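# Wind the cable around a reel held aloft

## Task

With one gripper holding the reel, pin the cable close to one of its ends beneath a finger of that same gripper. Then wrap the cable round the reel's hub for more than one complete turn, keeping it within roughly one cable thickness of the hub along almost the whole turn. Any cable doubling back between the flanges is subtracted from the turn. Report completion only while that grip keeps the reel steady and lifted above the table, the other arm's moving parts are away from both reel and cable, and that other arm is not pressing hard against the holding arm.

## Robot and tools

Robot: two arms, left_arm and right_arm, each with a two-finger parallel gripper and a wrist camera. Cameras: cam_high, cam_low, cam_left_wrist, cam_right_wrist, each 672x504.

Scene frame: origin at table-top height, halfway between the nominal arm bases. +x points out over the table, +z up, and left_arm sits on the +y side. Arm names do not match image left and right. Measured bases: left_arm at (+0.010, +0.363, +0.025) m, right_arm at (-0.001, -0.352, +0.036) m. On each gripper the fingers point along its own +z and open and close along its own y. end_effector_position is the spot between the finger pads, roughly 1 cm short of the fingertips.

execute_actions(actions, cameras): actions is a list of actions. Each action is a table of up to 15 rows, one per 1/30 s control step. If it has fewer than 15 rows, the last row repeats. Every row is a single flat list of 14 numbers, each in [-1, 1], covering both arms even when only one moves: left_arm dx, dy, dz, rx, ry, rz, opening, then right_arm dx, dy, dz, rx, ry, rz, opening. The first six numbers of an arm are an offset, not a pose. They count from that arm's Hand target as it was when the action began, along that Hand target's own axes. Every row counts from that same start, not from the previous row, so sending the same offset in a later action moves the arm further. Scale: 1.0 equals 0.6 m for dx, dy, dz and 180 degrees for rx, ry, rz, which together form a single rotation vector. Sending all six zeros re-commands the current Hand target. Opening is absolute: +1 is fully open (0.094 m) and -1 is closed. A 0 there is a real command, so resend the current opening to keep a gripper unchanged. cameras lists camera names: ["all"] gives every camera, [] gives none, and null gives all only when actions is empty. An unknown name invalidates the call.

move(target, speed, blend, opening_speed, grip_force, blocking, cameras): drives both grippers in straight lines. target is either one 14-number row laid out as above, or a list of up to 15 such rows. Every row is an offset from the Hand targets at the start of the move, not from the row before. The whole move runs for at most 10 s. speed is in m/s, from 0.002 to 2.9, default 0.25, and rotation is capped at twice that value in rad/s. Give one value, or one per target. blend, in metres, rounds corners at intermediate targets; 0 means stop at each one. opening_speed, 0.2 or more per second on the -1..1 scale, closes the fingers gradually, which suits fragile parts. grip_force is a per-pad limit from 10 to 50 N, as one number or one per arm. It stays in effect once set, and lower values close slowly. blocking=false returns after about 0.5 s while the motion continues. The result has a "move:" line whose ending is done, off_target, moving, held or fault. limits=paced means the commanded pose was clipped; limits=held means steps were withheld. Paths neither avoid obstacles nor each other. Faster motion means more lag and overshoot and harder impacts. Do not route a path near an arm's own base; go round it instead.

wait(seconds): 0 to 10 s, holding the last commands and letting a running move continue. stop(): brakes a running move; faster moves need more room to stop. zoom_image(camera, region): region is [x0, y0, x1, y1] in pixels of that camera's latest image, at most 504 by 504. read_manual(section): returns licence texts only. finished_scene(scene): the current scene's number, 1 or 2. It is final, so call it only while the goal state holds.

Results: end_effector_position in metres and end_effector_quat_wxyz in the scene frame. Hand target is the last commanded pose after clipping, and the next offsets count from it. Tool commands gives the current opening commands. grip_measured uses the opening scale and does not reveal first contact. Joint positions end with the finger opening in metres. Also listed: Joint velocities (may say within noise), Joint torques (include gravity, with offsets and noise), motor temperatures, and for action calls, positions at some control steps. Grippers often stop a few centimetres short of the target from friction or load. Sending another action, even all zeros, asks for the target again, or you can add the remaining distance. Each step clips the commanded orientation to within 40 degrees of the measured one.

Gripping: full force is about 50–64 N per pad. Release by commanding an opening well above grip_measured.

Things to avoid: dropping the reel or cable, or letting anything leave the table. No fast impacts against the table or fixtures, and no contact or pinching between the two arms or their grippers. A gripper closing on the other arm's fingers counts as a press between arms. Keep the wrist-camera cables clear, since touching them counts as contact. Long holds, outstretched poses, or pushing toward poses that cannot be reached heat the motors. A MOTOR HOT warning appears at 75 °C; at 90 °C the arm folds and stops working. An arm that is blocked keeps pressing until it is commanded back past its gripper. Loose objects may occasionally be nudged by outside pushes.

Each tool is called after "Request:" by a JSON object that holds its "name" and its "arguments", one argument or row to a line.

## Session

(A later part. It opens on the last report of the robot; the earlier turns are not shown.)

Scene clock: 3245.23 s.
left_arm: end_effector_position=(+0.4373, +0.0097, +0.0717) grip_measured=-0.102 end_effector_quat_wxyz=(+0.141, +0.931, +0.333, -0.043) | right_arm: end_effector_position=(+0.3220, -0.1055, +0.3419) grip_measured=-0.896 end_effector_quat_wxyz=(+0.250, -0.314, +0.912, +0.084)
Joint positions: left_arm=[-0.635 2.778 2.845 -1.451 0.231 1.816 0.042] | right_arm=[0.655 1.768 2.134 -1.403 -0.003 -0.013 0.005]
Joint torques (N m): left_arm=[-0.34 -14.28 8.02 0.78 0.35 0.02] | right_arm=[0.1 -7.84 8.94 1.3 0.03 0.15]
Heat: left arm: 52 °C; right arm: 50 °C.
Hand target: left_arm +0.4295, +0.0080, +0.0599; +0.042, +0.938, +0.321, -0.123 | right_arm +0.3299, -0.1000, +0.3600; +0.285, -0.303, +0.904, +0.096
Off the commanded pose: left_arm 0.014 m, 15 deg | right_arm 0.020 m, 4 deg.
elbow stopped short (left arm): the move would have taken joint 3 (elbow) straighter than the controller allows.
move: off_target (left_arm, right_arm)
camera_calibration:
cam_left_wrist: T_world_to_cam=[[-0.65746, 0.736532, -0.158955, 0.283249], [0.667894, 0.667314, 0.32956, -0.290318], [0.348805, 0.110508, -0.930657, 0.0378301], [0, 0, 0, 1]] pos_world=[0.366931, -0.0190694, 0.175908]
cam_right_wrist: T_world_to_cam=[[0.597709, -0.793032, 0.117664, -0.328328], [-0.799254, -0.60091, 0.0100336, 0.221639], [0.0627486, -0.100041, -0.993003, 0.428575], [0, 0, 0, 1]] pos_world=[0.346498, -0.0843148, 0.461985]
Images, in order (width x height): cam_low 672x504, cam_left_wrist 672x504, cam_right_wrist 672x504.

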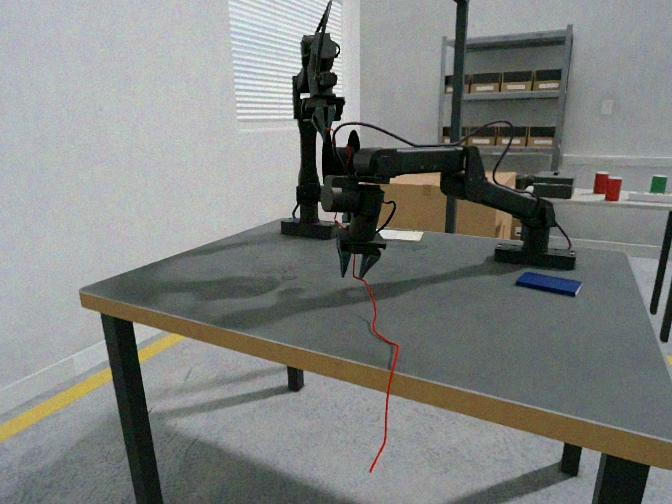

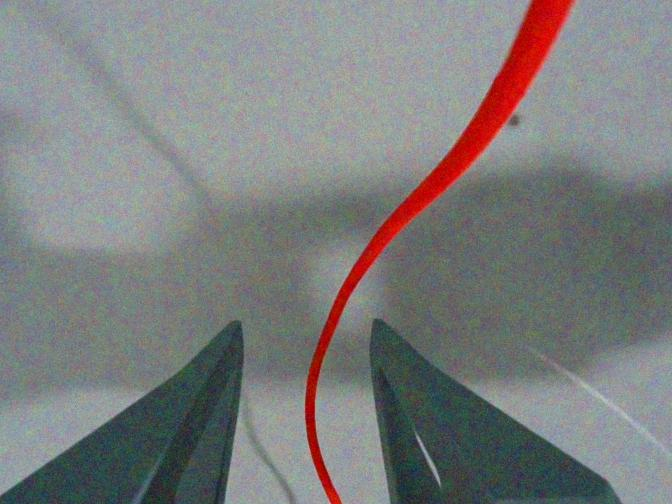

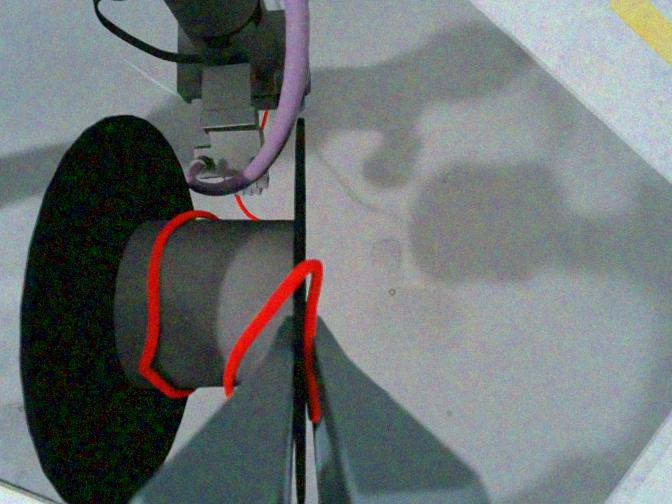

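Request:
{"name": "move", "arguments": {
  "target": [0.0335,-0.0079,0.1015,0,0,0,-0.1,0,0,0,0,0,0,-1],
  "speed": 0.08,
  "cameras": ["cam_left_wrist","cam_right_wrist"]
}}

Scene clock: 3256.77 s.
left_arm: end_effector_position=(+0.4329, +0.0120, +0.0321) grip_measured=-0.101 end_effector_quat_wxyz=(+0.115, +0.935, +0.329, -0.062) | right_arm: end_effector_position=(+0.3227, -0.1064, +0.3419) grip_measured=-0.896 end_effector_quat_wxyz=(+0.251, -0.313, +0.912, +0.081)
Joint positions: left_arm=[-0.635 2.863 2.864 -1.453 0.235 1.833 0.042] | right_arm=[0.655 1.768 2.134 -1.403 0.003 -0.013 0.005]
Joint torques (N m): left_arm=[0.32 -11.44 6.26 0.98 0.31 0.11] | right_arm=[0.09 -8.02 9.06 1.29 0.03 0.16]
Heat: left arm: 53 °C; right arm: 50 °C.
Hand target: left_arm +0.4296, +0.0140, -0.0041; +0.042, +0.938, +0.321, -0.123 | right_arm +0.3299, -0.0999, +0.3600; +0.285, -0.303, +0.904, +0.096
Off the commanded pose: left_arm 0.036 m, 11 deg | right_arm 0.020 m, 4 deg.
elbow stopped short (left arm): the move would have taken joint 3 (elbow) straighter than the controller allows.
move: off_target (left_arm, right_arm)
camera_calibration:
cam_left_wrist: T_world_to_cam=[[-0.651206, 0.752554, -0.097942, 0.267579], [0.69631, 0.643824, 0.317243, -0.287442], [0.3018, 0.138392, -0.943273, 0.0226515], [0, 0, 0, 1]] pos_world=[0.367562, -0.0194408, 0.138763]
cam_right_wrist: T_world_to_cam=[[0.594652, -0.79449, 0.123182, -0.330509], [-0.801291, -0.598191, 0.0100088, 0.222662], [0.0657344, -0.104656, -0.992334, 0.426781], [0, 0, 0, 1]] pos_world=[0.346901, -0.0847265, 0.461993]
Images, in order (width x height): cam_left_wrist 672x504, cam_right_wrist 672x504.

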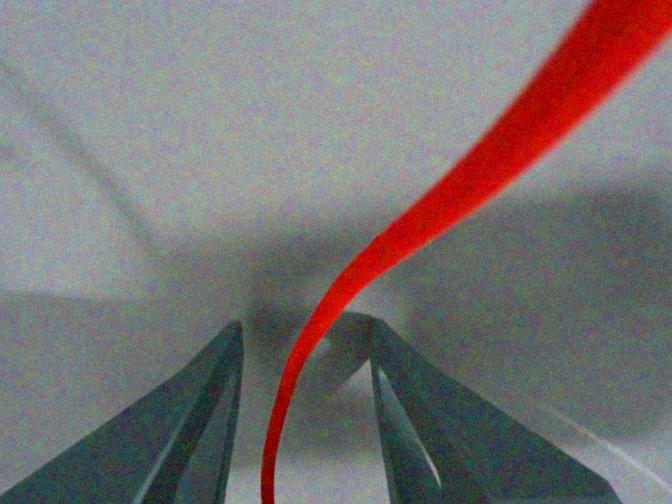

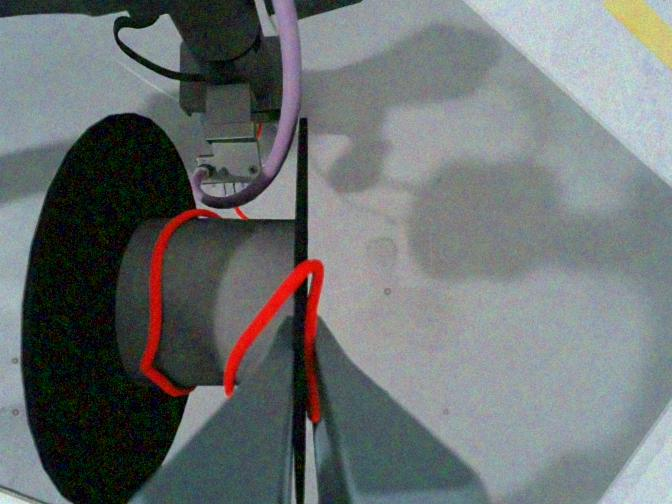

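Cable is between the fingers; close.

Request:
{"name": "move", "arguments": {
  "target": [0,0,0,0,0,0,-1,0,0,0,0,0,0,-1],
  "opening_speed": 1.0,
  "cameras": ["cam_left_wrist"]
}}

Scene clock: 3260.07 s.
left_arm: end_effector_position=(+0.4302, +0.0131, +0.0299) grip_measured=-0.966 end_effector_quat_wxyz=(+0.112, +0.935, +0.329, -0.069) | right_arm: end_effector_position=(+0.3227, -0.1064, +0.3419) grip_measured=-0.896 end_effector_quat_wxyz=(+0.251, -0.313, +0.912, +0.081)
Joint positions: left_arm=[-0.633 2.868 2.864 -1.463 0.242 1.835 0.002] | right_arm=[0.655 1.768 2.134 -1.403 0.003 -0.013 0.005]
Joint torques (N m): left_arm=[0.38 -11.81 6.3 1.05 0.23 0.1] | right_arm=[0.02 -7.84 9.17 1.28 -0.05 0.15]
Heat: left arm: 53 °C; right arm: 50 °C.
Hand target: left_arm +0.4298, +0.0141, -0.0041; +0.042, +0.938, +0.321, -0.123 | right_arm +0.3299, -0.0999, +0.3600; +0.285, -0.303, +0.904, +0.096
Off the commanded pose: left_arm 0.034 m, 10 deg | right_arm 0.020 m, 4 deg.
elbow stopped short (left arm): the move would have taken joint 3 (elbow) straighter than the controller allows.
move: off_target (left_arm, right_arm)
camera_calibration:
cam_left_wrist: T_world_to_cam=[[-0.651727, 0.753524, -0.0863332, 0.264568], [0.701842, 0.642314, 0.307978, -0.287676], [0.287522, 0.140126, -0.947468, 0.0275831], [0, 0, 0, 1]] pos_world=[0.366399, -0.0184453, 0.137573]
Images, in order (width x height): cam_left_wrist 672x504.

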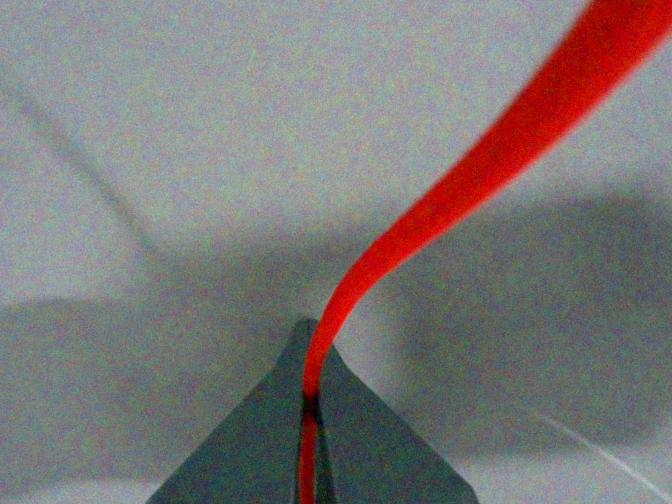

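Request:
{"name": "zoom_image", "arguments": {
  "camera": "cam_left_wrist",
  "region": [220, 300, 400, 504]
}}

Scaled by 2.471 from the camera's 672x504 image, which has a finer 960x720 frame.

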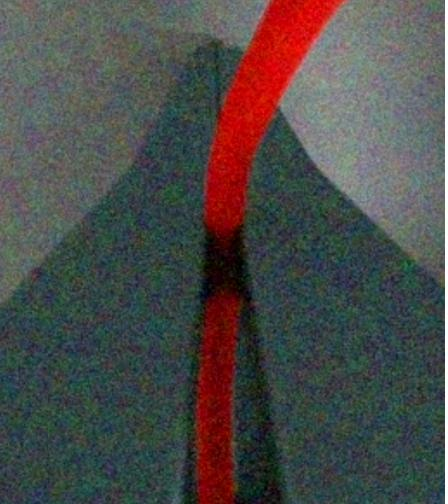

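Request:
{"name": "move", "arguments": {
  "target": [
    [0,0,0,0,0,0,-0.3,0,0,0,0,0,0,-1],
    [-0.0181,0,-0.0676,0,0,0,-0.3,0,0,0,0,0,0,-1],
    [-0.0181,0,-0.0676,0,0,0,-1,0,0,0,0,0,0,-1]
  ],
  "opening_speed": 1.0,
  "speed": 0.08,
  "cameras": ["cam_left_wrist","cam_low","cam_right_wrist"]
}}

Request:
{"name": "zoom_image", "arguments": {
  "camera": "cam_left_wrist",
  "region": [220, 300, 400, 504]
}}

Scene clock: 3275.90 s.
left_arm: end_effector_position=(+0.4316, +0.0109, +0.0322) grip_measured=-0.967 end_effector_quat_wxyz=(+0.118, +0.935, +0.328, -0.068) | right_arm: end_effector_position=(+0.3227, -0.1064, +0.3419) grip_measured=-0.896 end_effector_quat_wxyz=(+0.251, -0.313, +0.912, +0.081)
Joint positions: left_arm=[-0.633 2.866 2.867 -1.456 0.248 1.837 0.002] | right_arm=[0.655 1.768 2.134 -1.403 0.003 -0.013 0.005]
Joint torques (N m): left_arm=[0.38 -18.26 6.11 0.7 0.19 -0.02] | right_arm=[-0.05 -7.94 8.95 1.31 -0.06 0.19]
Heat: left arm: 52 °C; right arm: 50 °C.
Hand target: left_arm +0.4298, +0.0141, +0.0379; +0.042, +0.938, +0.321, -0.123 | right_arm +0.3299, -0.0999, +0.3600; +0.285, -0.303, +0.904, +0.096
Off the commanded pose: left_arm 0.007 m, 11 deg | right_arm 0.020 m, 4 deg.
elbow stopped short (left arm): the move would have taken joint 3 (elbow) straighter than the controller allows.
elbow read too straight (left arm): the controller reads joint 3 (elbow) straighter than it allows; while it does, the hand can move without a command.
move: off_target (left_arm, right_arm); target 3's new opening was sent with left_arm's hand 0.011 m and 12 deg from that target
camera_calibration:
cam_left_wrist: T_world_to_cam=[[-0.649213, 0.754065, -0.0995398, 0.266728], [0.701348, 0.644128, 0.305304, -0.287611], [0.294336, 0.128396, -0.947038, 0.026825], [0, 0, 0, 1]] pos_world=[0.366984, -0.0193163, 0.139763]
cam_right_wrist: T_world_to_cam=[[0.594652, -0.79449, 0.123182, -0.330509], [-0.801291, -0.598191, 0.0100088, 0.222662], [0.0657344, -0.104656, -0.992334, 0.426781], [0, 0, 0, 1]] pos_world=[0.346901, -0.0847265, 0.461993]
Images, in order (width x height): cam_low 672x504, cam_left_wrist 672x504, cam_right_wrist 672x504.

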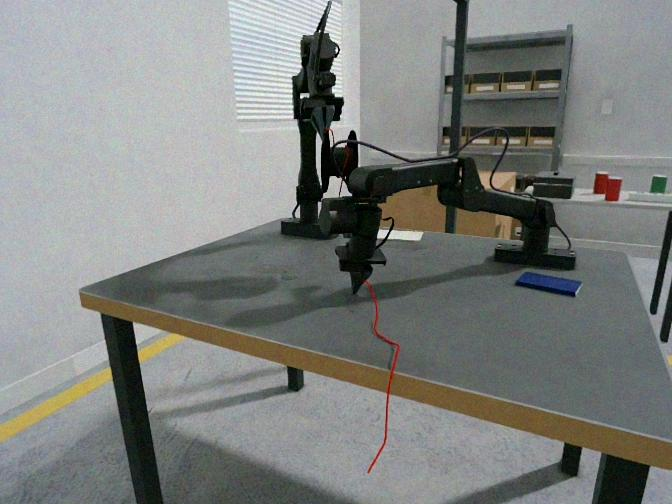

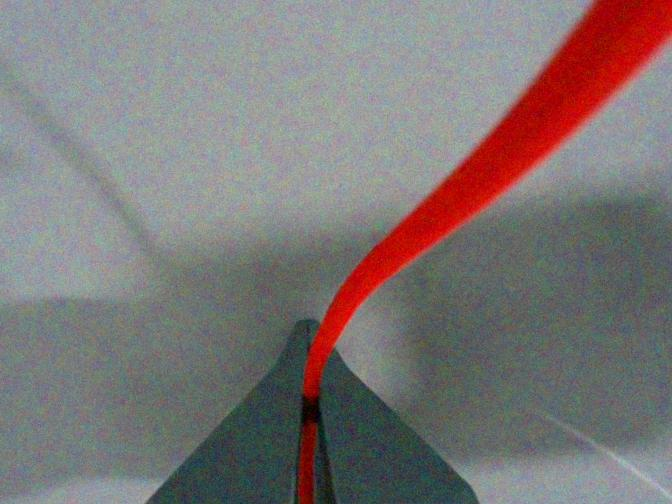

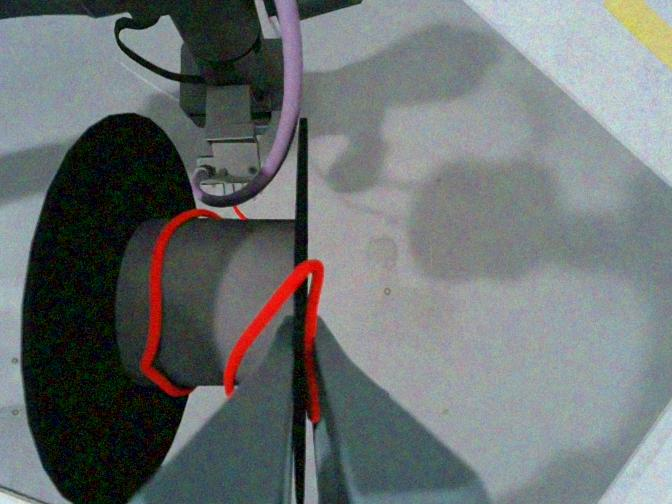

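Scaled by 2.471 from the camera's 672x504 image, which has a finer 960x720 frame.

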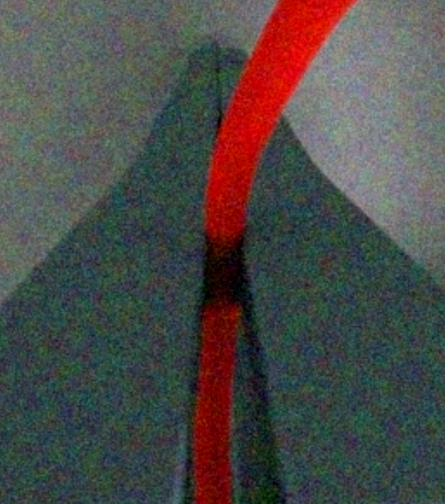

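Request:
{"name": "move", "arguments": {
  "target": [
    [0,0,0,0,0,0,-0.3,0,0,0,0,0,0,-1],
    [-0.0185,-0.0257,-0.0502,0,0,0,-0.3,0,0,0,0,0,0,-1]
  ],
  "opening_speed": 1.0,
  "speed": 0.08,
  "cameras": ["cam_left_wrist"]
}}

Request:
{"name": "zoom_image", "arguments": {
  "camera": "cam_left_wrist",
  "region": [220, 300, 400, 504]
}}

Scene clock: 3287.20 s.
left_arm: end_effector_position=(+0.4230, +0.0204, +0.0566) grip_measured=-0.301 end_effector_quat_wxyz=(+0.107, +0.935, +0.331, -0.071) | right_arm: end_effector_position=(+0.3222, -0.1057, +0.3419) grip_measured=-0.896 end_effector_quat_wxyz=(+0.251, -0.314, +0.912, +0.083)
Joint positions: left_arm=[-0.631 2.815 2.867 -1.528 0.24 1.837 0.033] | right_arm=[0.655 1.768 2.134 -1.403 -0.002 -0.013 0.005]
Joint torques (N m): left_arm=[0.43 -20.03 4.78 0.61 0.27 0.06] | right_arm=[0.13 -7.92 9.02 1.31 0.03 0.15]
Heat: left arm: 53 °C; right arm: 50 °C.
Hand target: left_arm +0.4179, +0.0244, +0.0698; +0.042, +0.938, +0.321, -0.123 | right_arm +0.3299, -0.0999, +0.3600; +0.285, -0.303, +0.904, +0.096
Off the commanded pose: left_arm 0.015 m, 10 deg | right_arm 0.020 m, 4 deg.
elbow stopped short (left arm): the move would have taken joint 3 (elbow) straighter than the controller allows.
elbow read too straight (left arm): the controller reads joint 3 (elbow) straighter than it allows; while it does, the hand can move without a command.
joint sent to its limit (left arm) — joint 4 (wrist pitch), lower limit. The joint targets are off in orientation, not in position.
move: off_target (left_arm, right_arm)
camera_calibration:
cam_left_wrist: T_world_to_cam=[[-0.653029, 0.753407, -0.0770106, 0.256705], [0.702996, 0.640856, 0.308383, -0.296042], [0.281691, 0.147245, -0.94814, 0.0562324], [0, 0, 0, 1]] pos_world=[0.359912, -0.011963, 0.16438]
Images, in order (width x height): cam_left_wrist 672x504.

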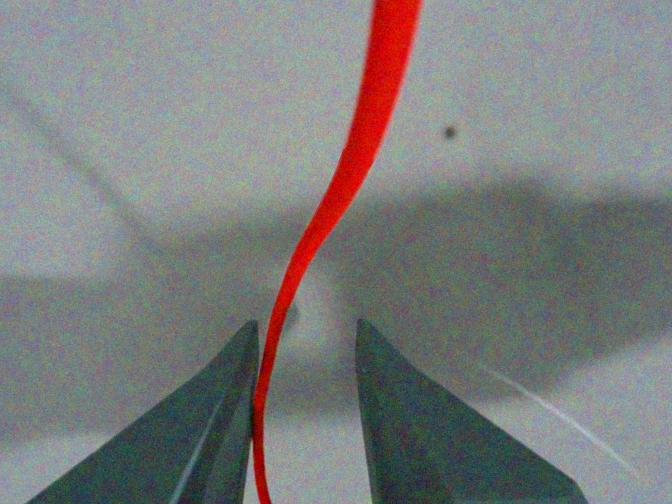

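Scaled by 2.471 from the camera's 672x504 image, which has a finer 960x720 frame.

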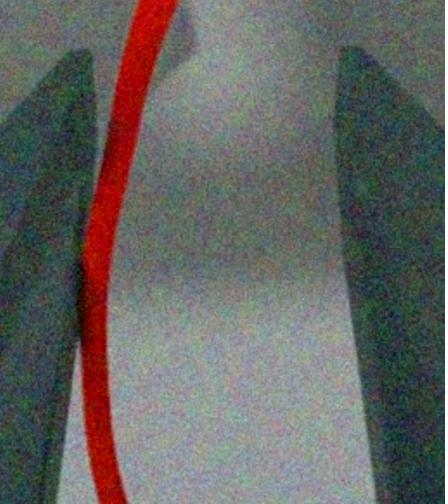

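Request:
{"name": "move", "arguments": {
  "target": [0,0,0,0,0,0,-1,0,0,0,0,0,0,-1],
  "opening_speed": 1.0,
  "cameras": ["cam_left_wrist"]
}}

Request:
{"name": "zoom_image", "arguments": {
  "camera": "cam_left_wrist",
  "region": [220, 300, 400, 504]
}}

Scene clock: 3291.77 s.
left_arm: end_effector_position=(+0.4231, +0.0205, +0.0566) grip_measured=-0.923 end_effector_quat_wxyz=(+0.107, +0.935, +0.331, -0.070) | right_arm: end_effector_position=(+0.3222, -0.1057, +0.3419) grip_measured=-0.896 end_effector_quat_wxyz=(+0.251, -0.314, +0.912, +0.083)
Joint positions: left_arm=[-0.631 2.815 2.867 -1.528 0.239 1.837 0.004] | right_arm=[0.655 1.768 2.134 -1.403 -0.002 -0.013 0.005]
Joint torques (N m): left_arm=[0.43 -20.11 4.82 0.63 0.27 0.07] | right_arm=[-0.03 -7.87 9.11 1.32 0.01 0.24]
Heat: left arm: 54 °C; right arm: 50 °C.
Hand target: left_arm +0.4179, +0.0244, +0.0698; +0.042, +0.938, +0.321, -0.123 | right_arm +0.3299, -0.0999, +0.3600; +0.285, -0.303, +0.904, +0.096
Off the commanded pose: left_arm 0.015 m, 10 deg | right_arm 0.020 m, 4 deg.
elbow read too straight (left arm): the controller reads joint 3 (elbow) straighter than it allows; while it does, the hand can move without a command.
joint sent to its limit (left arm) — joint 4 (wrist pitch), lower limit. The joint targets are off in orientation, not in position.
move: off_target (left_arm, right_arm)
camera_calibration:
cam_left_wrist: T_world_to_cam=[[-0.653054, 0.753403, -0.0768463, 0.256753], [0.702895, 0.64077, 0.308791, -0.296143], [0.281885, 0.147642, -0.94802, 0.0561201], [0, 0, 0, 1]] pos_world=[0.360012, -0.011964, 0.16438]
Images, in order (width x height): cam_left_wrist 672x504.

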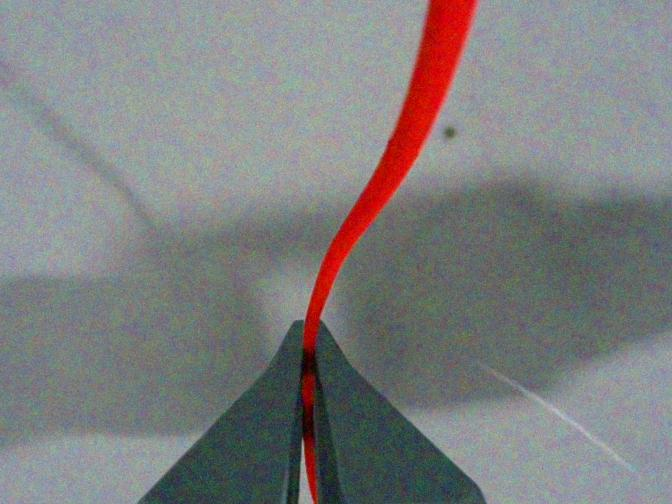

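Scaled by 2.471 from the camera's 672x504 image, which has a finer 960x720 frame.

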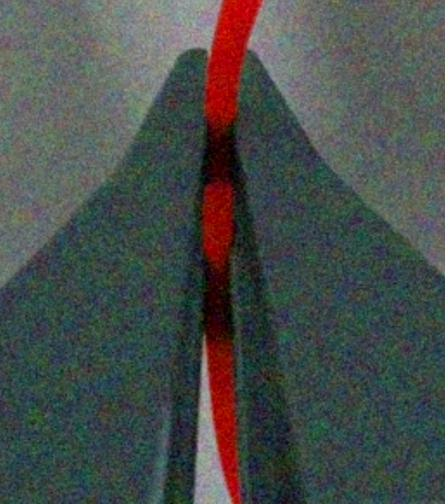

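Request:
{"name": "move", "arguments": {
  "target": [
    [0.0432,-0.0145,-0.0982,-0.2317,0.055,0.0541,-1,0,0,0,0,0,0,-1],
    [0.0905,0.0188,-0.1798,-0.4635,0.1101,0.1082,-1,0,0,0,0,0,0,-1]
  ],
  "speed": 0.12,
  "blend": [0.02,0],
  "cameras": ["cam_low","cam_right_wrist"]
}}

Request:
{"name": "zoom_image", "arguments": {
  "camera": "cam_low",
  "region": [270, 80, 470, 290]
}}

Scene clock: 3308.90 s.
left_arm: end_effector_position=(+0.4909, +0.0622, +0.1820) grip_measured=-0.923 end_effector_quat_wxyz=(+0.623, +0.705, +0.160, +0.300) | right_arm: end_effector_position=(+0.3225, -0.1062, +0.3419) grip_measured=-0.896 end_effector_quat_wxyz=(+0.251, -0.313, +0.912, +0.082)
Joint positions: left_arm=[-0.427 2.097 1.074 0.972 0.488 1.82 0.004] | right_arm=[0.655 1.768 2.134 -1.403 0.002 -0.012 0.005]
Joint torques (N m): left_arm=[0.57 -10.19 4.68 2.32 0.2 -0.22] | right_arm=[0.12 -7.83 8.81 1.36 0.01 0.16]
Motor temperatures (°C): left_arm=[28 57 38 35 28 27 30] | right_arm=[27 36 50 49 28 28 32]
Heat: left arm: 57 °C; right arm: 50 °C.
Hand target: left_arm +0.4882, +0.0648, +0.1600; +0.617, +0.716, +0.174, +0.276 | right_arm +0.3299, -0.0999, +0.3600; +0.285, -0.303, +0.904, +0.096
Off the commanded pose: left_arm 0.022 m, 3 deg | right_arm 0.020 m, 4 deg.
move: off_target (left_arm, right_arm)
camera_calibration:
cam_right_wrist: T_world_to_cam=[[0.594867, -0.794582, 0.121541, -0.32977], [-0.801213, -0.598295, 0.0100457, 0.222529], [0.064735, -0.103356, -0.992536, 0.427335], [0, 0, 0, 1]] pos_world=[0.346799, -0.0847244, 0.461991]
Images, in order (width x height): cam_low 672x504, cam_right_wrist 672x504.

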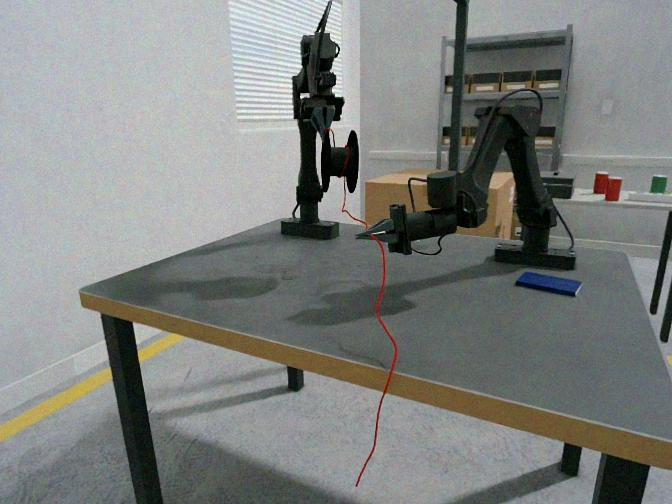

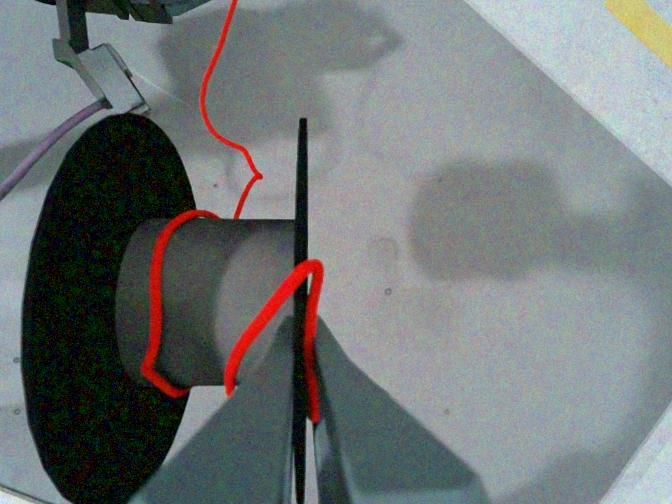

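Scaled by 2.400 from the camera's 672x504 image, which has a finer 960x720 frame.

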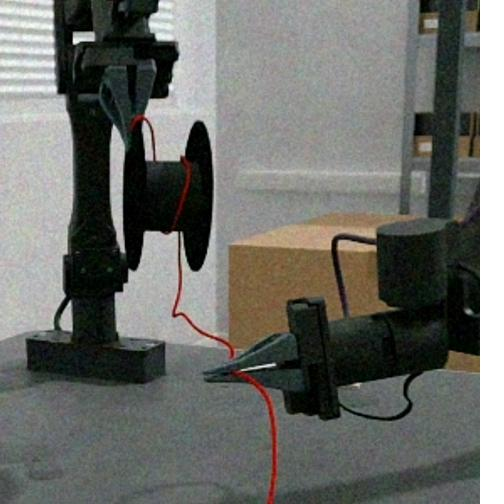

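Request:
{"name": "move", "arguments": {
  "target": [0.1527,0.1945,-0.0022,0,0,0,-1,0,0,0,0,0,0,-1],
  "speed": 0.12,
  "cameras": ["cam_low","cam_right_wrist"]
}}

Request:
{"name": "zoom_image", "arguments": {
  "camera": "cam_low",
  "region": [270, 80, 470, 290]
}}

Scene clock: 3315.80 s.
left_arm: end_effector_position=(+0.5486, +0.0948, +0.2766) grip_measured=-0.923 end_effector_quat_wxyz=(+0.614, +0.719, +0.176, +0.275) | right_arm: end_effector_position=(+0.3252, -0.1046, +0.3438) grip_measured=-0.896 end_effector_quat_wxyz=(+0.258, -0.312, +0.911, +0.083)
Joint positions: left_arm=[-0.305 2.029 1.475 0.437 0.618 1.82 0.004] | right_arm=[0.655 1.768 2.134 -1.388 0.004 -0.012 0.005]
Joint torques (N m): left_arm=[0.79 -14.82 9.17 2.1 0.15 -0.07] | right_arm=[0.27 -7.86 9.06 1.22 0.01 0.17]
Motor temperatures (°C): left_arm=[28 55 39 36 28 27 30] | right_arm=[27 36 50 48 28 28 32]
Heat: left arm: 55 °C; right arm: 50 °C.
Hand target: left_arm +0.5489, +0.0992, +0.2911; +0.617, +0.716, +0.174, +0.276 | right_arm +0.3299, -0.0999, +0.3600; +0.285, -0.303, +0.904, +0.096
Off the commanded pose: left_arm 0.015 m, 1 deg | right_arm 0.017 m, 4 deg.
move: off_target (left_arm, right_arm)
camera_calibration:
cam_right_wrist: T_world_to_cam=[[0.592292, -0.796304, 0.122838, -0.330063], [-0.802043, -0.59725, -0.00446928, 0.231022], [0.076924, -0.0958744, -0.992417, 0.425957], [0, 0, 0, 1]] pos_world=[0.348017, -0.0840149, 0.464304]
Images, in order (width x height): cam_low 672x504, cam_right_wrist 672x504.

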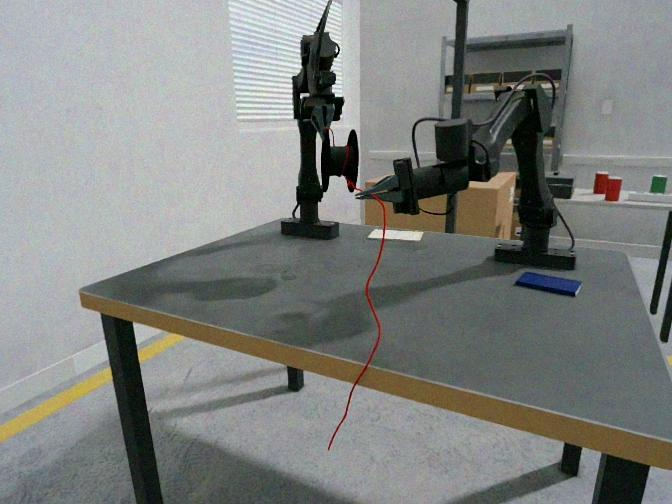

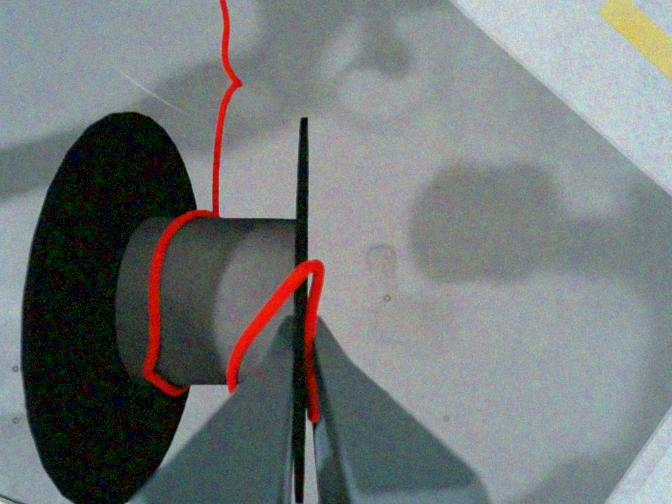

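Scaled by 2.400 from the camera's 672x504 image, which has a finer 960x720 frame.

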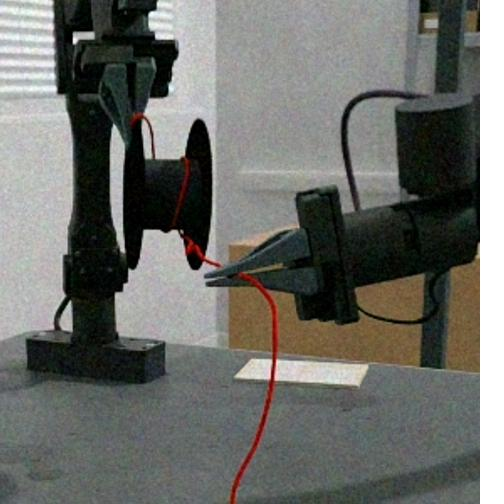

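Request:
{"name": "move", "arguments": {
  "target": [
    [-0.0132,0.2023,-0.0338,0,0,0,-1,0,0,0,0,0,0,-1],
    [-0.0908,0.381,-0.0982,0,0,0,-1,0,0,0,0,0,0,-1],
    [-0.2143,0.4923,-0.1477,0,0,0,-1,0,0,0,0,0,0,-1],
    [-0.3558,0.5538,-0.1592,0,0,0,-1,0,0,0,0,0,0,-1]
  ],
  "speed": 0.15,
  "blend": [0.03,0.03,0.03,0],
  "cameras": ["cam_low","cam_right_wrist"]
}}

Request:
{"name": "zoom_image", "arguments": {
  "camera": "cam_low",
  "region": [270, 20, 470, 230]
}}

Scene clock: 3333.90 s.
left_arm: end_effector_position=(+0.2984, -0.0095, +0.5583) grip_measured=-0.923 end_effector_quat_wxyz=(+0.583, +0.744, +0.180, +0.274) | right_arm: end_effector_position=(+0.3299, -0.0966, +0.3550) grip_measured=-0.897 end_effector_quat_wxyz=(+0.279, -0.310, +0.903, +0.101)
Joint positions: left_arm=[-0.942 1.752 2.416 -0.835 -0.031 1.767 0.004] | right_arm=[0.655 1.768 2.153 -1.353 -0.016 -0.007 0.005]
Joint torques (N m): left_arm=[-0.68 -8.2 8.81 2.9 0.08 -0.18] | right_arm=[0.27 -7.62 7.71 0.96 0.2 0.13]
Heat: left arm: 54 °C; right arm: 50 °C.
Hand target: left_arm +0.2924, -0.0107, +0.5863; +0.617, +0.716, +0.174, +0.276 | right_arm +0.3299, -0.1000, +0.3601; +0.285, -0.303, +0.904, +0.096
Off the commanded pose: left_arm 0.029 m, 5 deg | right_arm 0.006 m, 1 deg.
move: off_target (left_arm)
camera_calibration:
cam_right_wrist: T_world_to_cam=[[0.594142, -0.79766, 0.103608, -0.321836], [-0.796993, -0.601189, -0.0580797, 0.256534], [0.108616, -0.048067, -0.992921, 0.431833], [0, 0, 0, 1]] pos_world=[0.348768, -0.0817337, 0.47702]
Images, in order (width x height): cam_low 672x504, cam_right_wrist 672x504.

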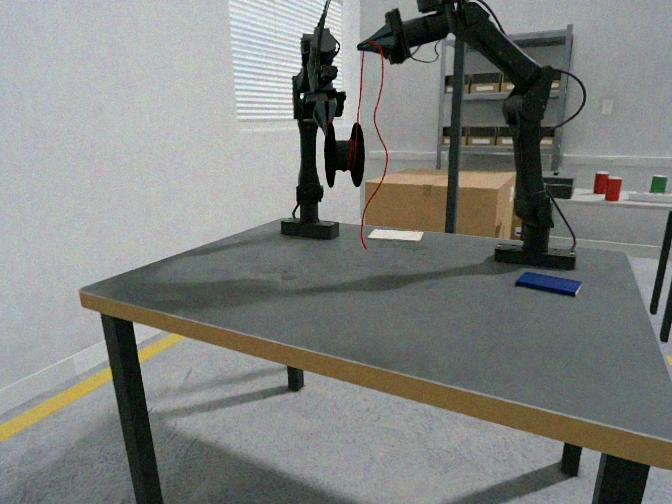

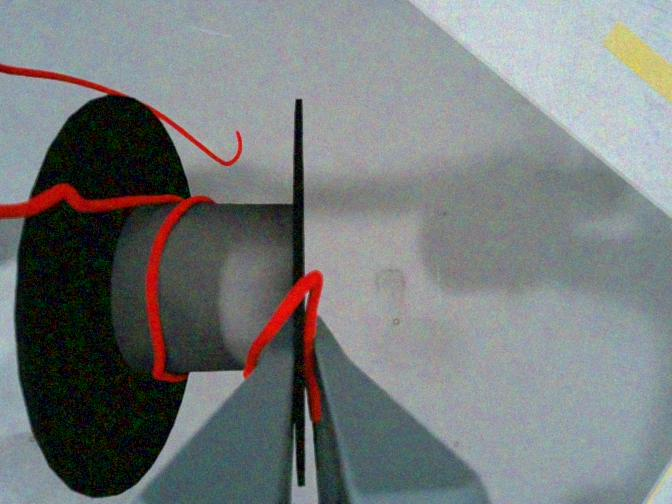

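Scaled by 2.400 from the camera's 672x504 image, which has a finer 960x720 frame.

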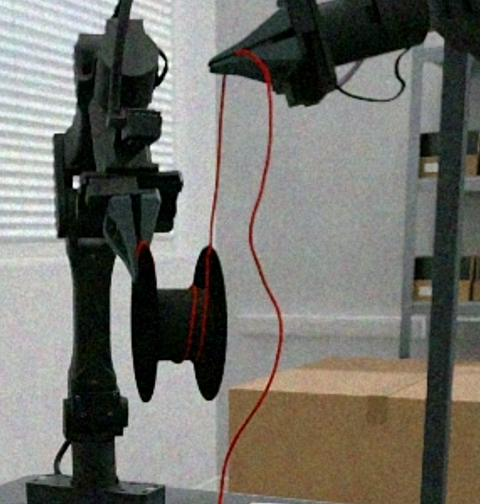

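Request:
{"name": "move", "arguments": {
  "target": [
    [-0.168,-0.0513,-0.0098,0,0,0,-1,0,0,0,0,0,0,-1],
    [-0.3515,-0.1827,-0.0292,0,0,0,-1,0,0,0,0,0,0,-1],
    [-0.4002,-0.3433,-0.0147,0,0,0,-1,0,0,0,0,0,0,-1]
  ],
  "speed": 0.12,
  "blend": [0.03,0.03,0],
  "cameras": ["cam_low","cam_right_wrist"]
}}

Request:
{"name": "zoom_image", "arguments": {
  "camera": "cam_low",
  "region": [270, 80, 470, 290]
}}

Scene clock: 3352.70 s.
left_arm: end_effector_position=(+0.1353, -0.1011, +0.3543) grip_measured=-0.923 end_effector_quat_wxyz=(+0.615, +0.701, +0.199, +0.300) | right_arm: end_effector_position=(+0.3119, -0.1099, +0.3413) grip_measured=-0.897 end_effector_quat_wxyz=(+0.231, -0.314, +0.917, +0.086)
Joint positions: left_arm=[-1.575 1.532 1.15 0.3 -0.715 1.694 0.004] | right_arm=[0.655 1.768 2.153 -1.458 -0.018 -0.007 0.005]
Joint torques (N m): left_arm=[-2.1 -8.01 5.86 2.22 0.36 -0.11] | right_arm=[0.17 -7.86 7.32 1.73 0.15 0.13]
Motor temperatures (°C): left_arm=[28 51 41 44 28 27 30] | right_arm=[27 36 50 47 28 28 32]
Heat: left arm: 51 °C; right arm: 50 °C.
Hand target: left_arm +0.1169, -0.1090, +0.3421; +0.617, +0.716, +0.174, +0.276 | right_arm +0.3299, -0.0999, +0.3601; +0.285, -0.303, +0.904, +0.096
Off the commanded pose: left_arm 0.024 m, 4 deg | right_arm 0.028 m, 7 deg.
move: off_target (left_arm, right_arm)
camera_calibration:
cam_right_wrist: T_world_to_cam=[[0.603638, -0.790665, 0.102323, -0.322012], [-0.796867, -0.602373, 0.0463642, 0.197687], [0.0249781, -0.109525, -0.99367, 0.439132], [0, 0, 0, 1]] pos_world=[0.340941, -0.0874264, 0.460136]
Images, in order (width x height): cam_low 672x504, cam_right_wrist 672x504.

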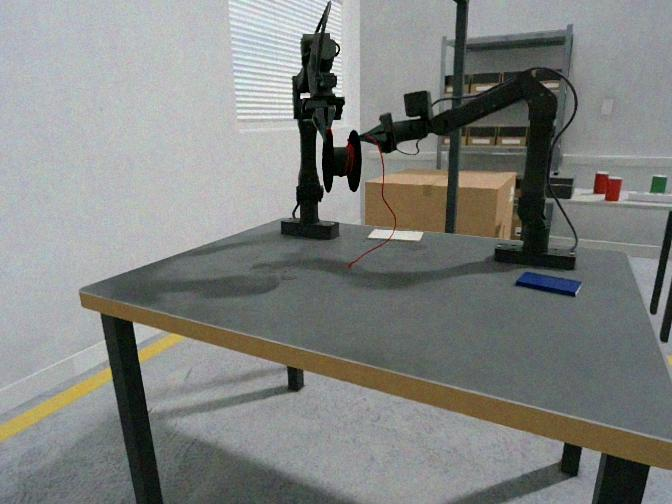

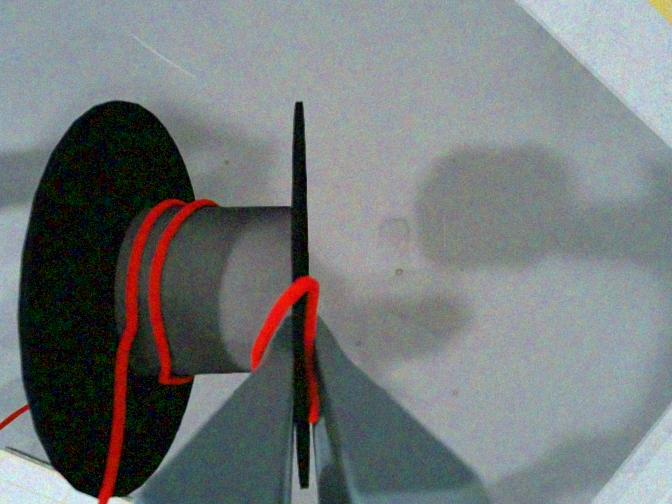

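Scaled by 2.400 from the camera's 672x504 image, which has a finer 960x720 frame.

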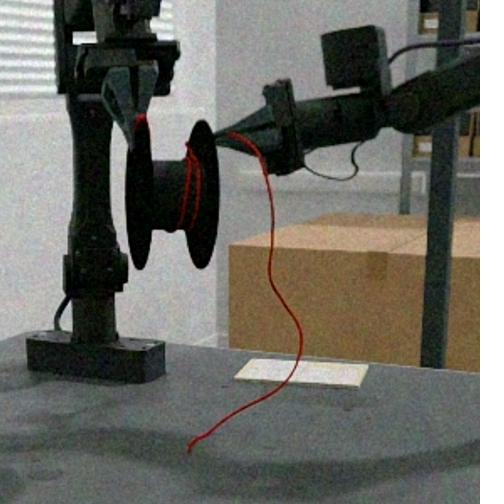

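Request:
{"name": "move", "arguments": {
  "target": [
    [-0.0509,-0.0096,0.1187,0,0,0,-1,0,0,0,0,0,0,-1],
    [-0.0638,-0.0097,0.1891,0,0,0,-1,0,0,0,0,0,0,-1]
  ],
  "speed": 0.1,
  "blend": [0.02,0],
  "cameras": ["cam_low","cam_right_wrist"]
}}

Scene clock: 3366.47 s.
left_arm: end_effector_position=(+0.1749, -0.1976, +0.3303) grip_measured=-0.923 end_effector_quat_wxyz=(+0.612, +0.697, +0.210, +0.310) | right_arm: end_effector_position=(+0.3093, -0.1187, +0.3374) grip_measured=-0.897 end_effector_quat_wxyz=(+0.221, -0.316, +0.920, +0.066)
Joint positions: left_arm=[-1.495 1.931 1.515 0.341 -0.667 1.7 0.004] | right_arm=[0.654 1.768 2.153 -1.491 0.011 -0.015 0.005]
Joint torques (N m): left_arm=[-1.11 -9.77 9.62 2.09 0.81 -0.06] | right_arm=[-0.02 -7.92 7.68 1.97 -0.11 0.2]
Heat: left arm: 49 °C; right arm: 50 °C.
Hand target: left_arm +0.1564, -0.2199, +0.3196; +0.617, +0.716, +0.174, +0.276 | right_arm +0.3299, -0.1000, +0.3601; +0.285, -0.303, +0.904, +0.096
Off the commanded pose: left_arm 0.031 m, 6 deg | right_arm 0.036 m, 8 deg.
move: off_target (left_arm, right_arm)
camera_calibration:
cam_right_wrist: T_world_to_cam=[[0.59913, -0.789813, 0.131298, -0.335252], [-0.80051, -0.593999, 0.0796766, 0.181314], [0.015061, -0.152842, -0.988136, 0.430391], [0, 0, 0, 1]] pos_world=[0.339521, -0.0913042, 0.454856]
Images, in order (width x height): cam_low 672x504, cam_right_wrist 672x504.

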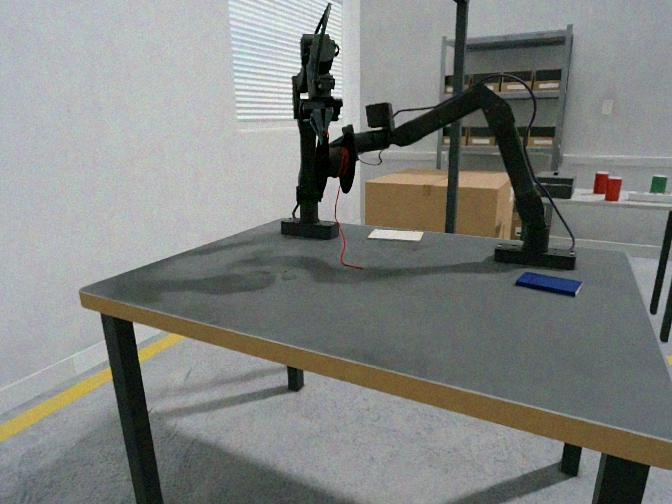

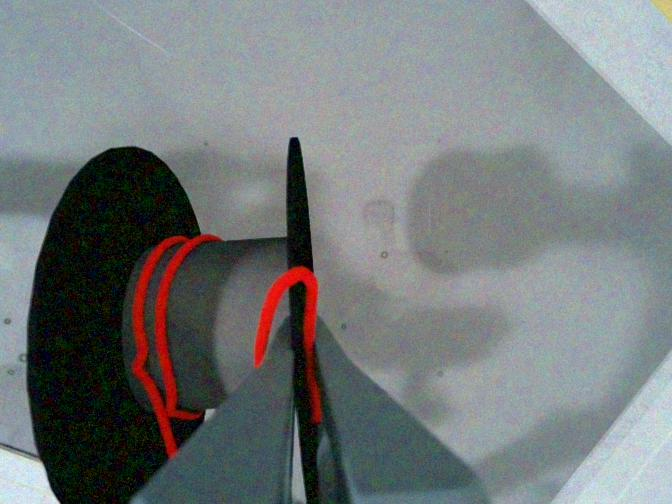

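Request:
{"name": "move", "arguments": {
  "target": [
    [0.0505,-0.2145,-0.0108,0,0,0,-1,0,0,0,0,0,0,-1],
    [0.2095,-0.3718,-0.0248,0,0,0,-1,0,0,0,0,0,0,-1]
  ],
  "speed": 0.12,
  "blend": [0.03,0],
  "cameras": ["cam_low","cam_right_wrist"]
}}

Request:
{"name": "zoom_image", "arguments": {
  "camera": "cam_low",
  "region": [270, 80, 470, 290]
}}

Scene clock: 3376.63 s.
left_arm: end_effector_position=(+0.2633, -0.0903, +0.2044) grip_measured=-0.923 end_effector_quat_wxyz=(+0.696, +0.631, +0.171, +0.296) | right_arm: end_effector_position=(+0.3158, -0.1155, +0.3333) grip_measured=-0.901 end_effector_quat_wxyz=(+0.222, -0.315, +0.921, +0.063)
Joint positions: left_arm=[-1.162 2.032 0.794 1.388 -0.239 1.744 0.004] | right_arm=[0.654 1.784 2.153 -1.473 0.019 -0.015 0.005]
Joint torques (N m): left_arm=[0.44 -5.81 2.06 1.17 0.11 -0.17] | right_arm=[0.13 -9.58 7.86 1.74 -0.19 0.2]
Heat: left arm: 49 °C; right arm: 51 °C.
Hand target: left_arm +0.2666, -0.0943, +0.1251; +0.617, +0.716, +0.174, +0.276 | right_arm +0.3299, -0.1000, +0.3601; +0.285, -0.303, +0.904, +0.096
Off the commanded pose: left_arm 0.080 m, 14 deg | right_arm 0.034 m, 8 deg.
move: off_target (left_arm, right_arm)
camera_calibration:
cam_right_wrist: T_world_to_cam=[[0.59593, -0.791054, 0.138204, -0.337457], [-0.802789, -0.591132, 0.0780576, 0.190326], [0.0199491, -0.157466, -0.987323, 0.424366], [0, 0, 0, 1]] pos_world=[0.345427, -0.0876158, 0.450767]
Images, in order (width x height): cam_low 672x504, cam_right_wrist 672x504.

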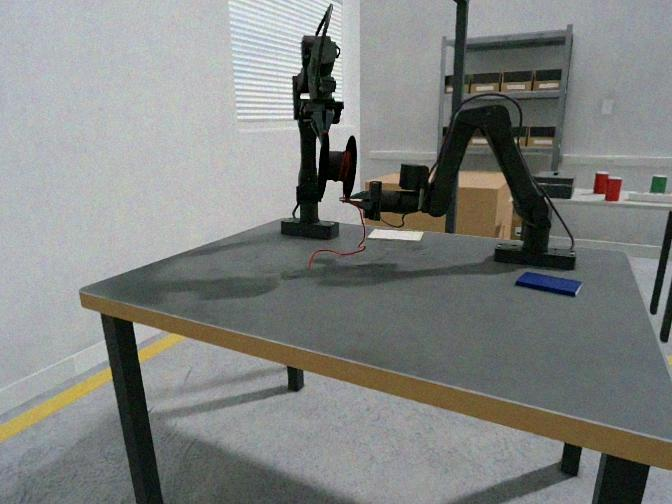

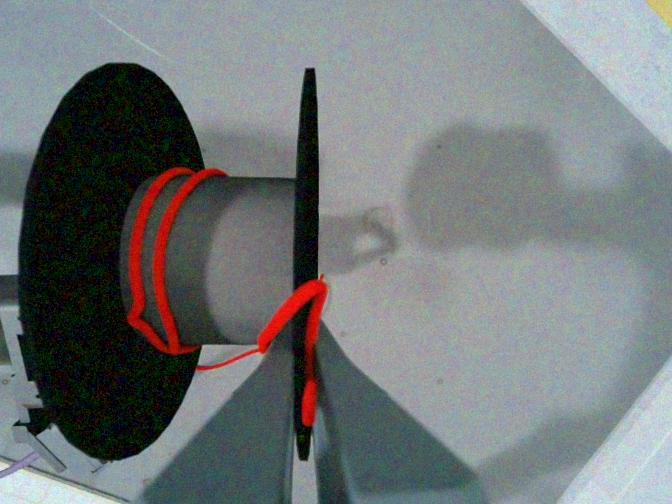

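Scaled by 2.400 from the camera's 672x504 image, which has a finer 960x720 frame.

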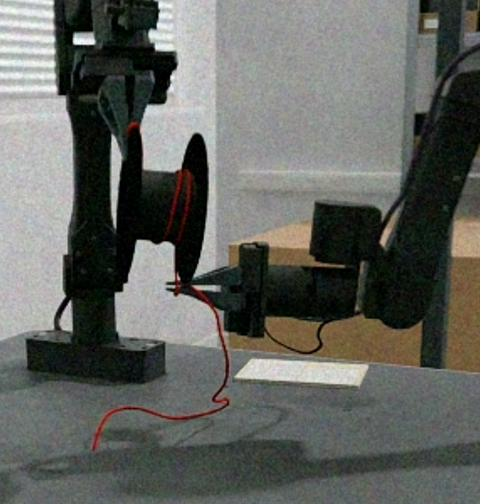

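Request:
{"name": "move", "arguments": {
  "target": [-0.0617,0.1965,-0.0243,0,0,0,-1,0,0,0,0,0,0,-1],
  "speed": 0.12,
  "cameras": ["cam_low","cam_right_wrist"]
}}

Request:
{"name": "zoom_image", "arguments": {
  "camera": "cam_right_wrist",
  "region": [100, 150, 400, 450]
}}

Scene clock: 3391.77 s.
left_arm: end_effector_position=(+0.2234, -0.1214, +0.2319) grip_measured=-0.923 end_effector_quat_wxyz=(+0.618, +0.710, +0.176, +0.290) | right_arm: end_effector_position=(+0.3219, -0.1093, +0.3372) grip_measured=-0.912 end_effector_quat_wxyz=(+0.238, -0.314, +0.916, +0.072)
Joint positions: left_arm=[-1.308 1.82 0.946 0.799 -0.401 1.737 0.004] | right_arm=[0.654 1.785 2.153 -1.435 0.012 -0.015 0.004]
Joint torques (N m): left_arm=[-0.59 -11.49 7.95 1.97 0.11 -0.19] | right_arm=[0.02 -9.37 7.54 1.55 -0.11 0.22]
Motor temperatures (°C): left_arm=[28 47 39 39 28 27 31] | right_arm=[27 37 51 51 29 28 32]
Heat: left arm: 47 °C; right arm: 51 °C.
Hand target: left_arm +0.2178, -0.1256, +0.2351; +0.617, +0.716, +0.174, +0.276 | right_arm +0.3299, -0.1000, +0.3601; +0.285, -0.303, +0.904, +0.096
Off the commanded pose: left_arm 0.008 m, 2 deg | right_arm 0.026 m, 6 deg.
move: off_target (right_arm)
camera_calibration:
cam_right_wrist: T_world_to_cam=[[0.595034, -0.79277, 0.132099, -0.334657], [-0.802403, -0.595329, 0.0416243, 0.210277], [0.0456439, -0.130765, -0.990362, 0.424822], [0, 0, 0, 1]] pos_world=[0.348468, -0.0845701, 0.456183]
Images, in order (width x height): cam_low 672x504, cam_right_wrist 672x504.

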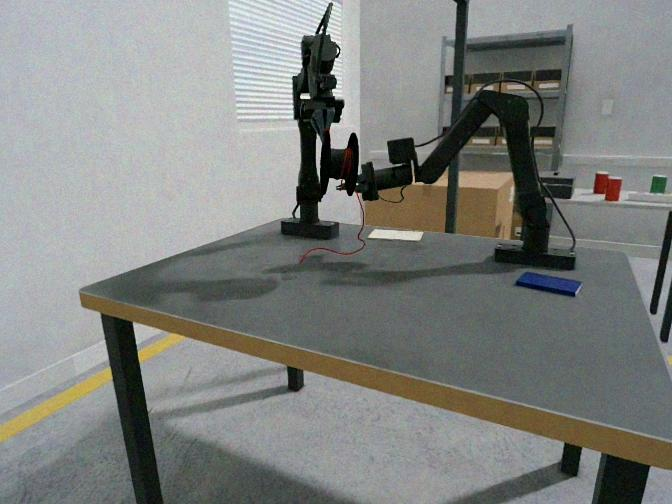

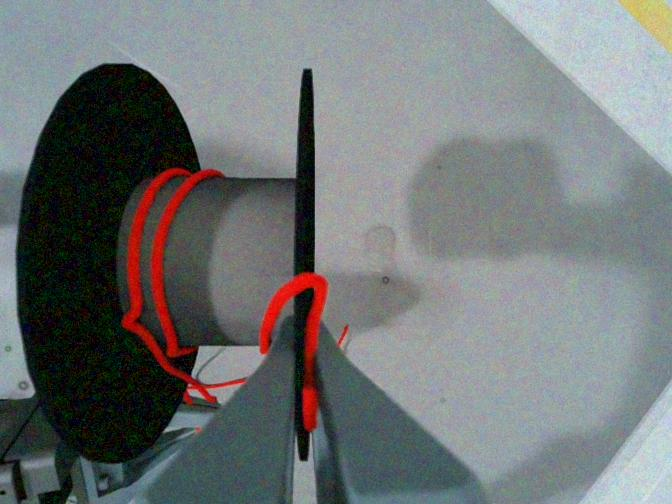

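Scaled by 1.680 from the camera's 672x504 image, which has a finer 960x720 frame.

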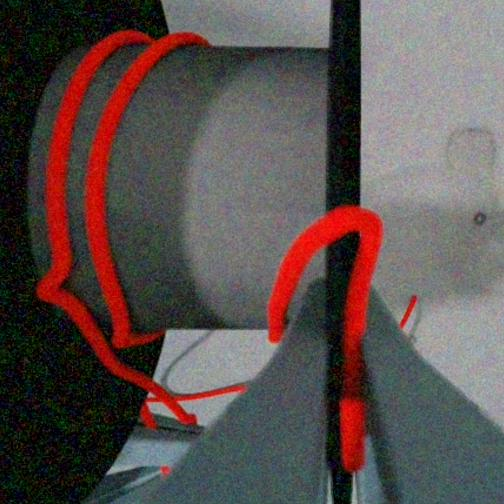

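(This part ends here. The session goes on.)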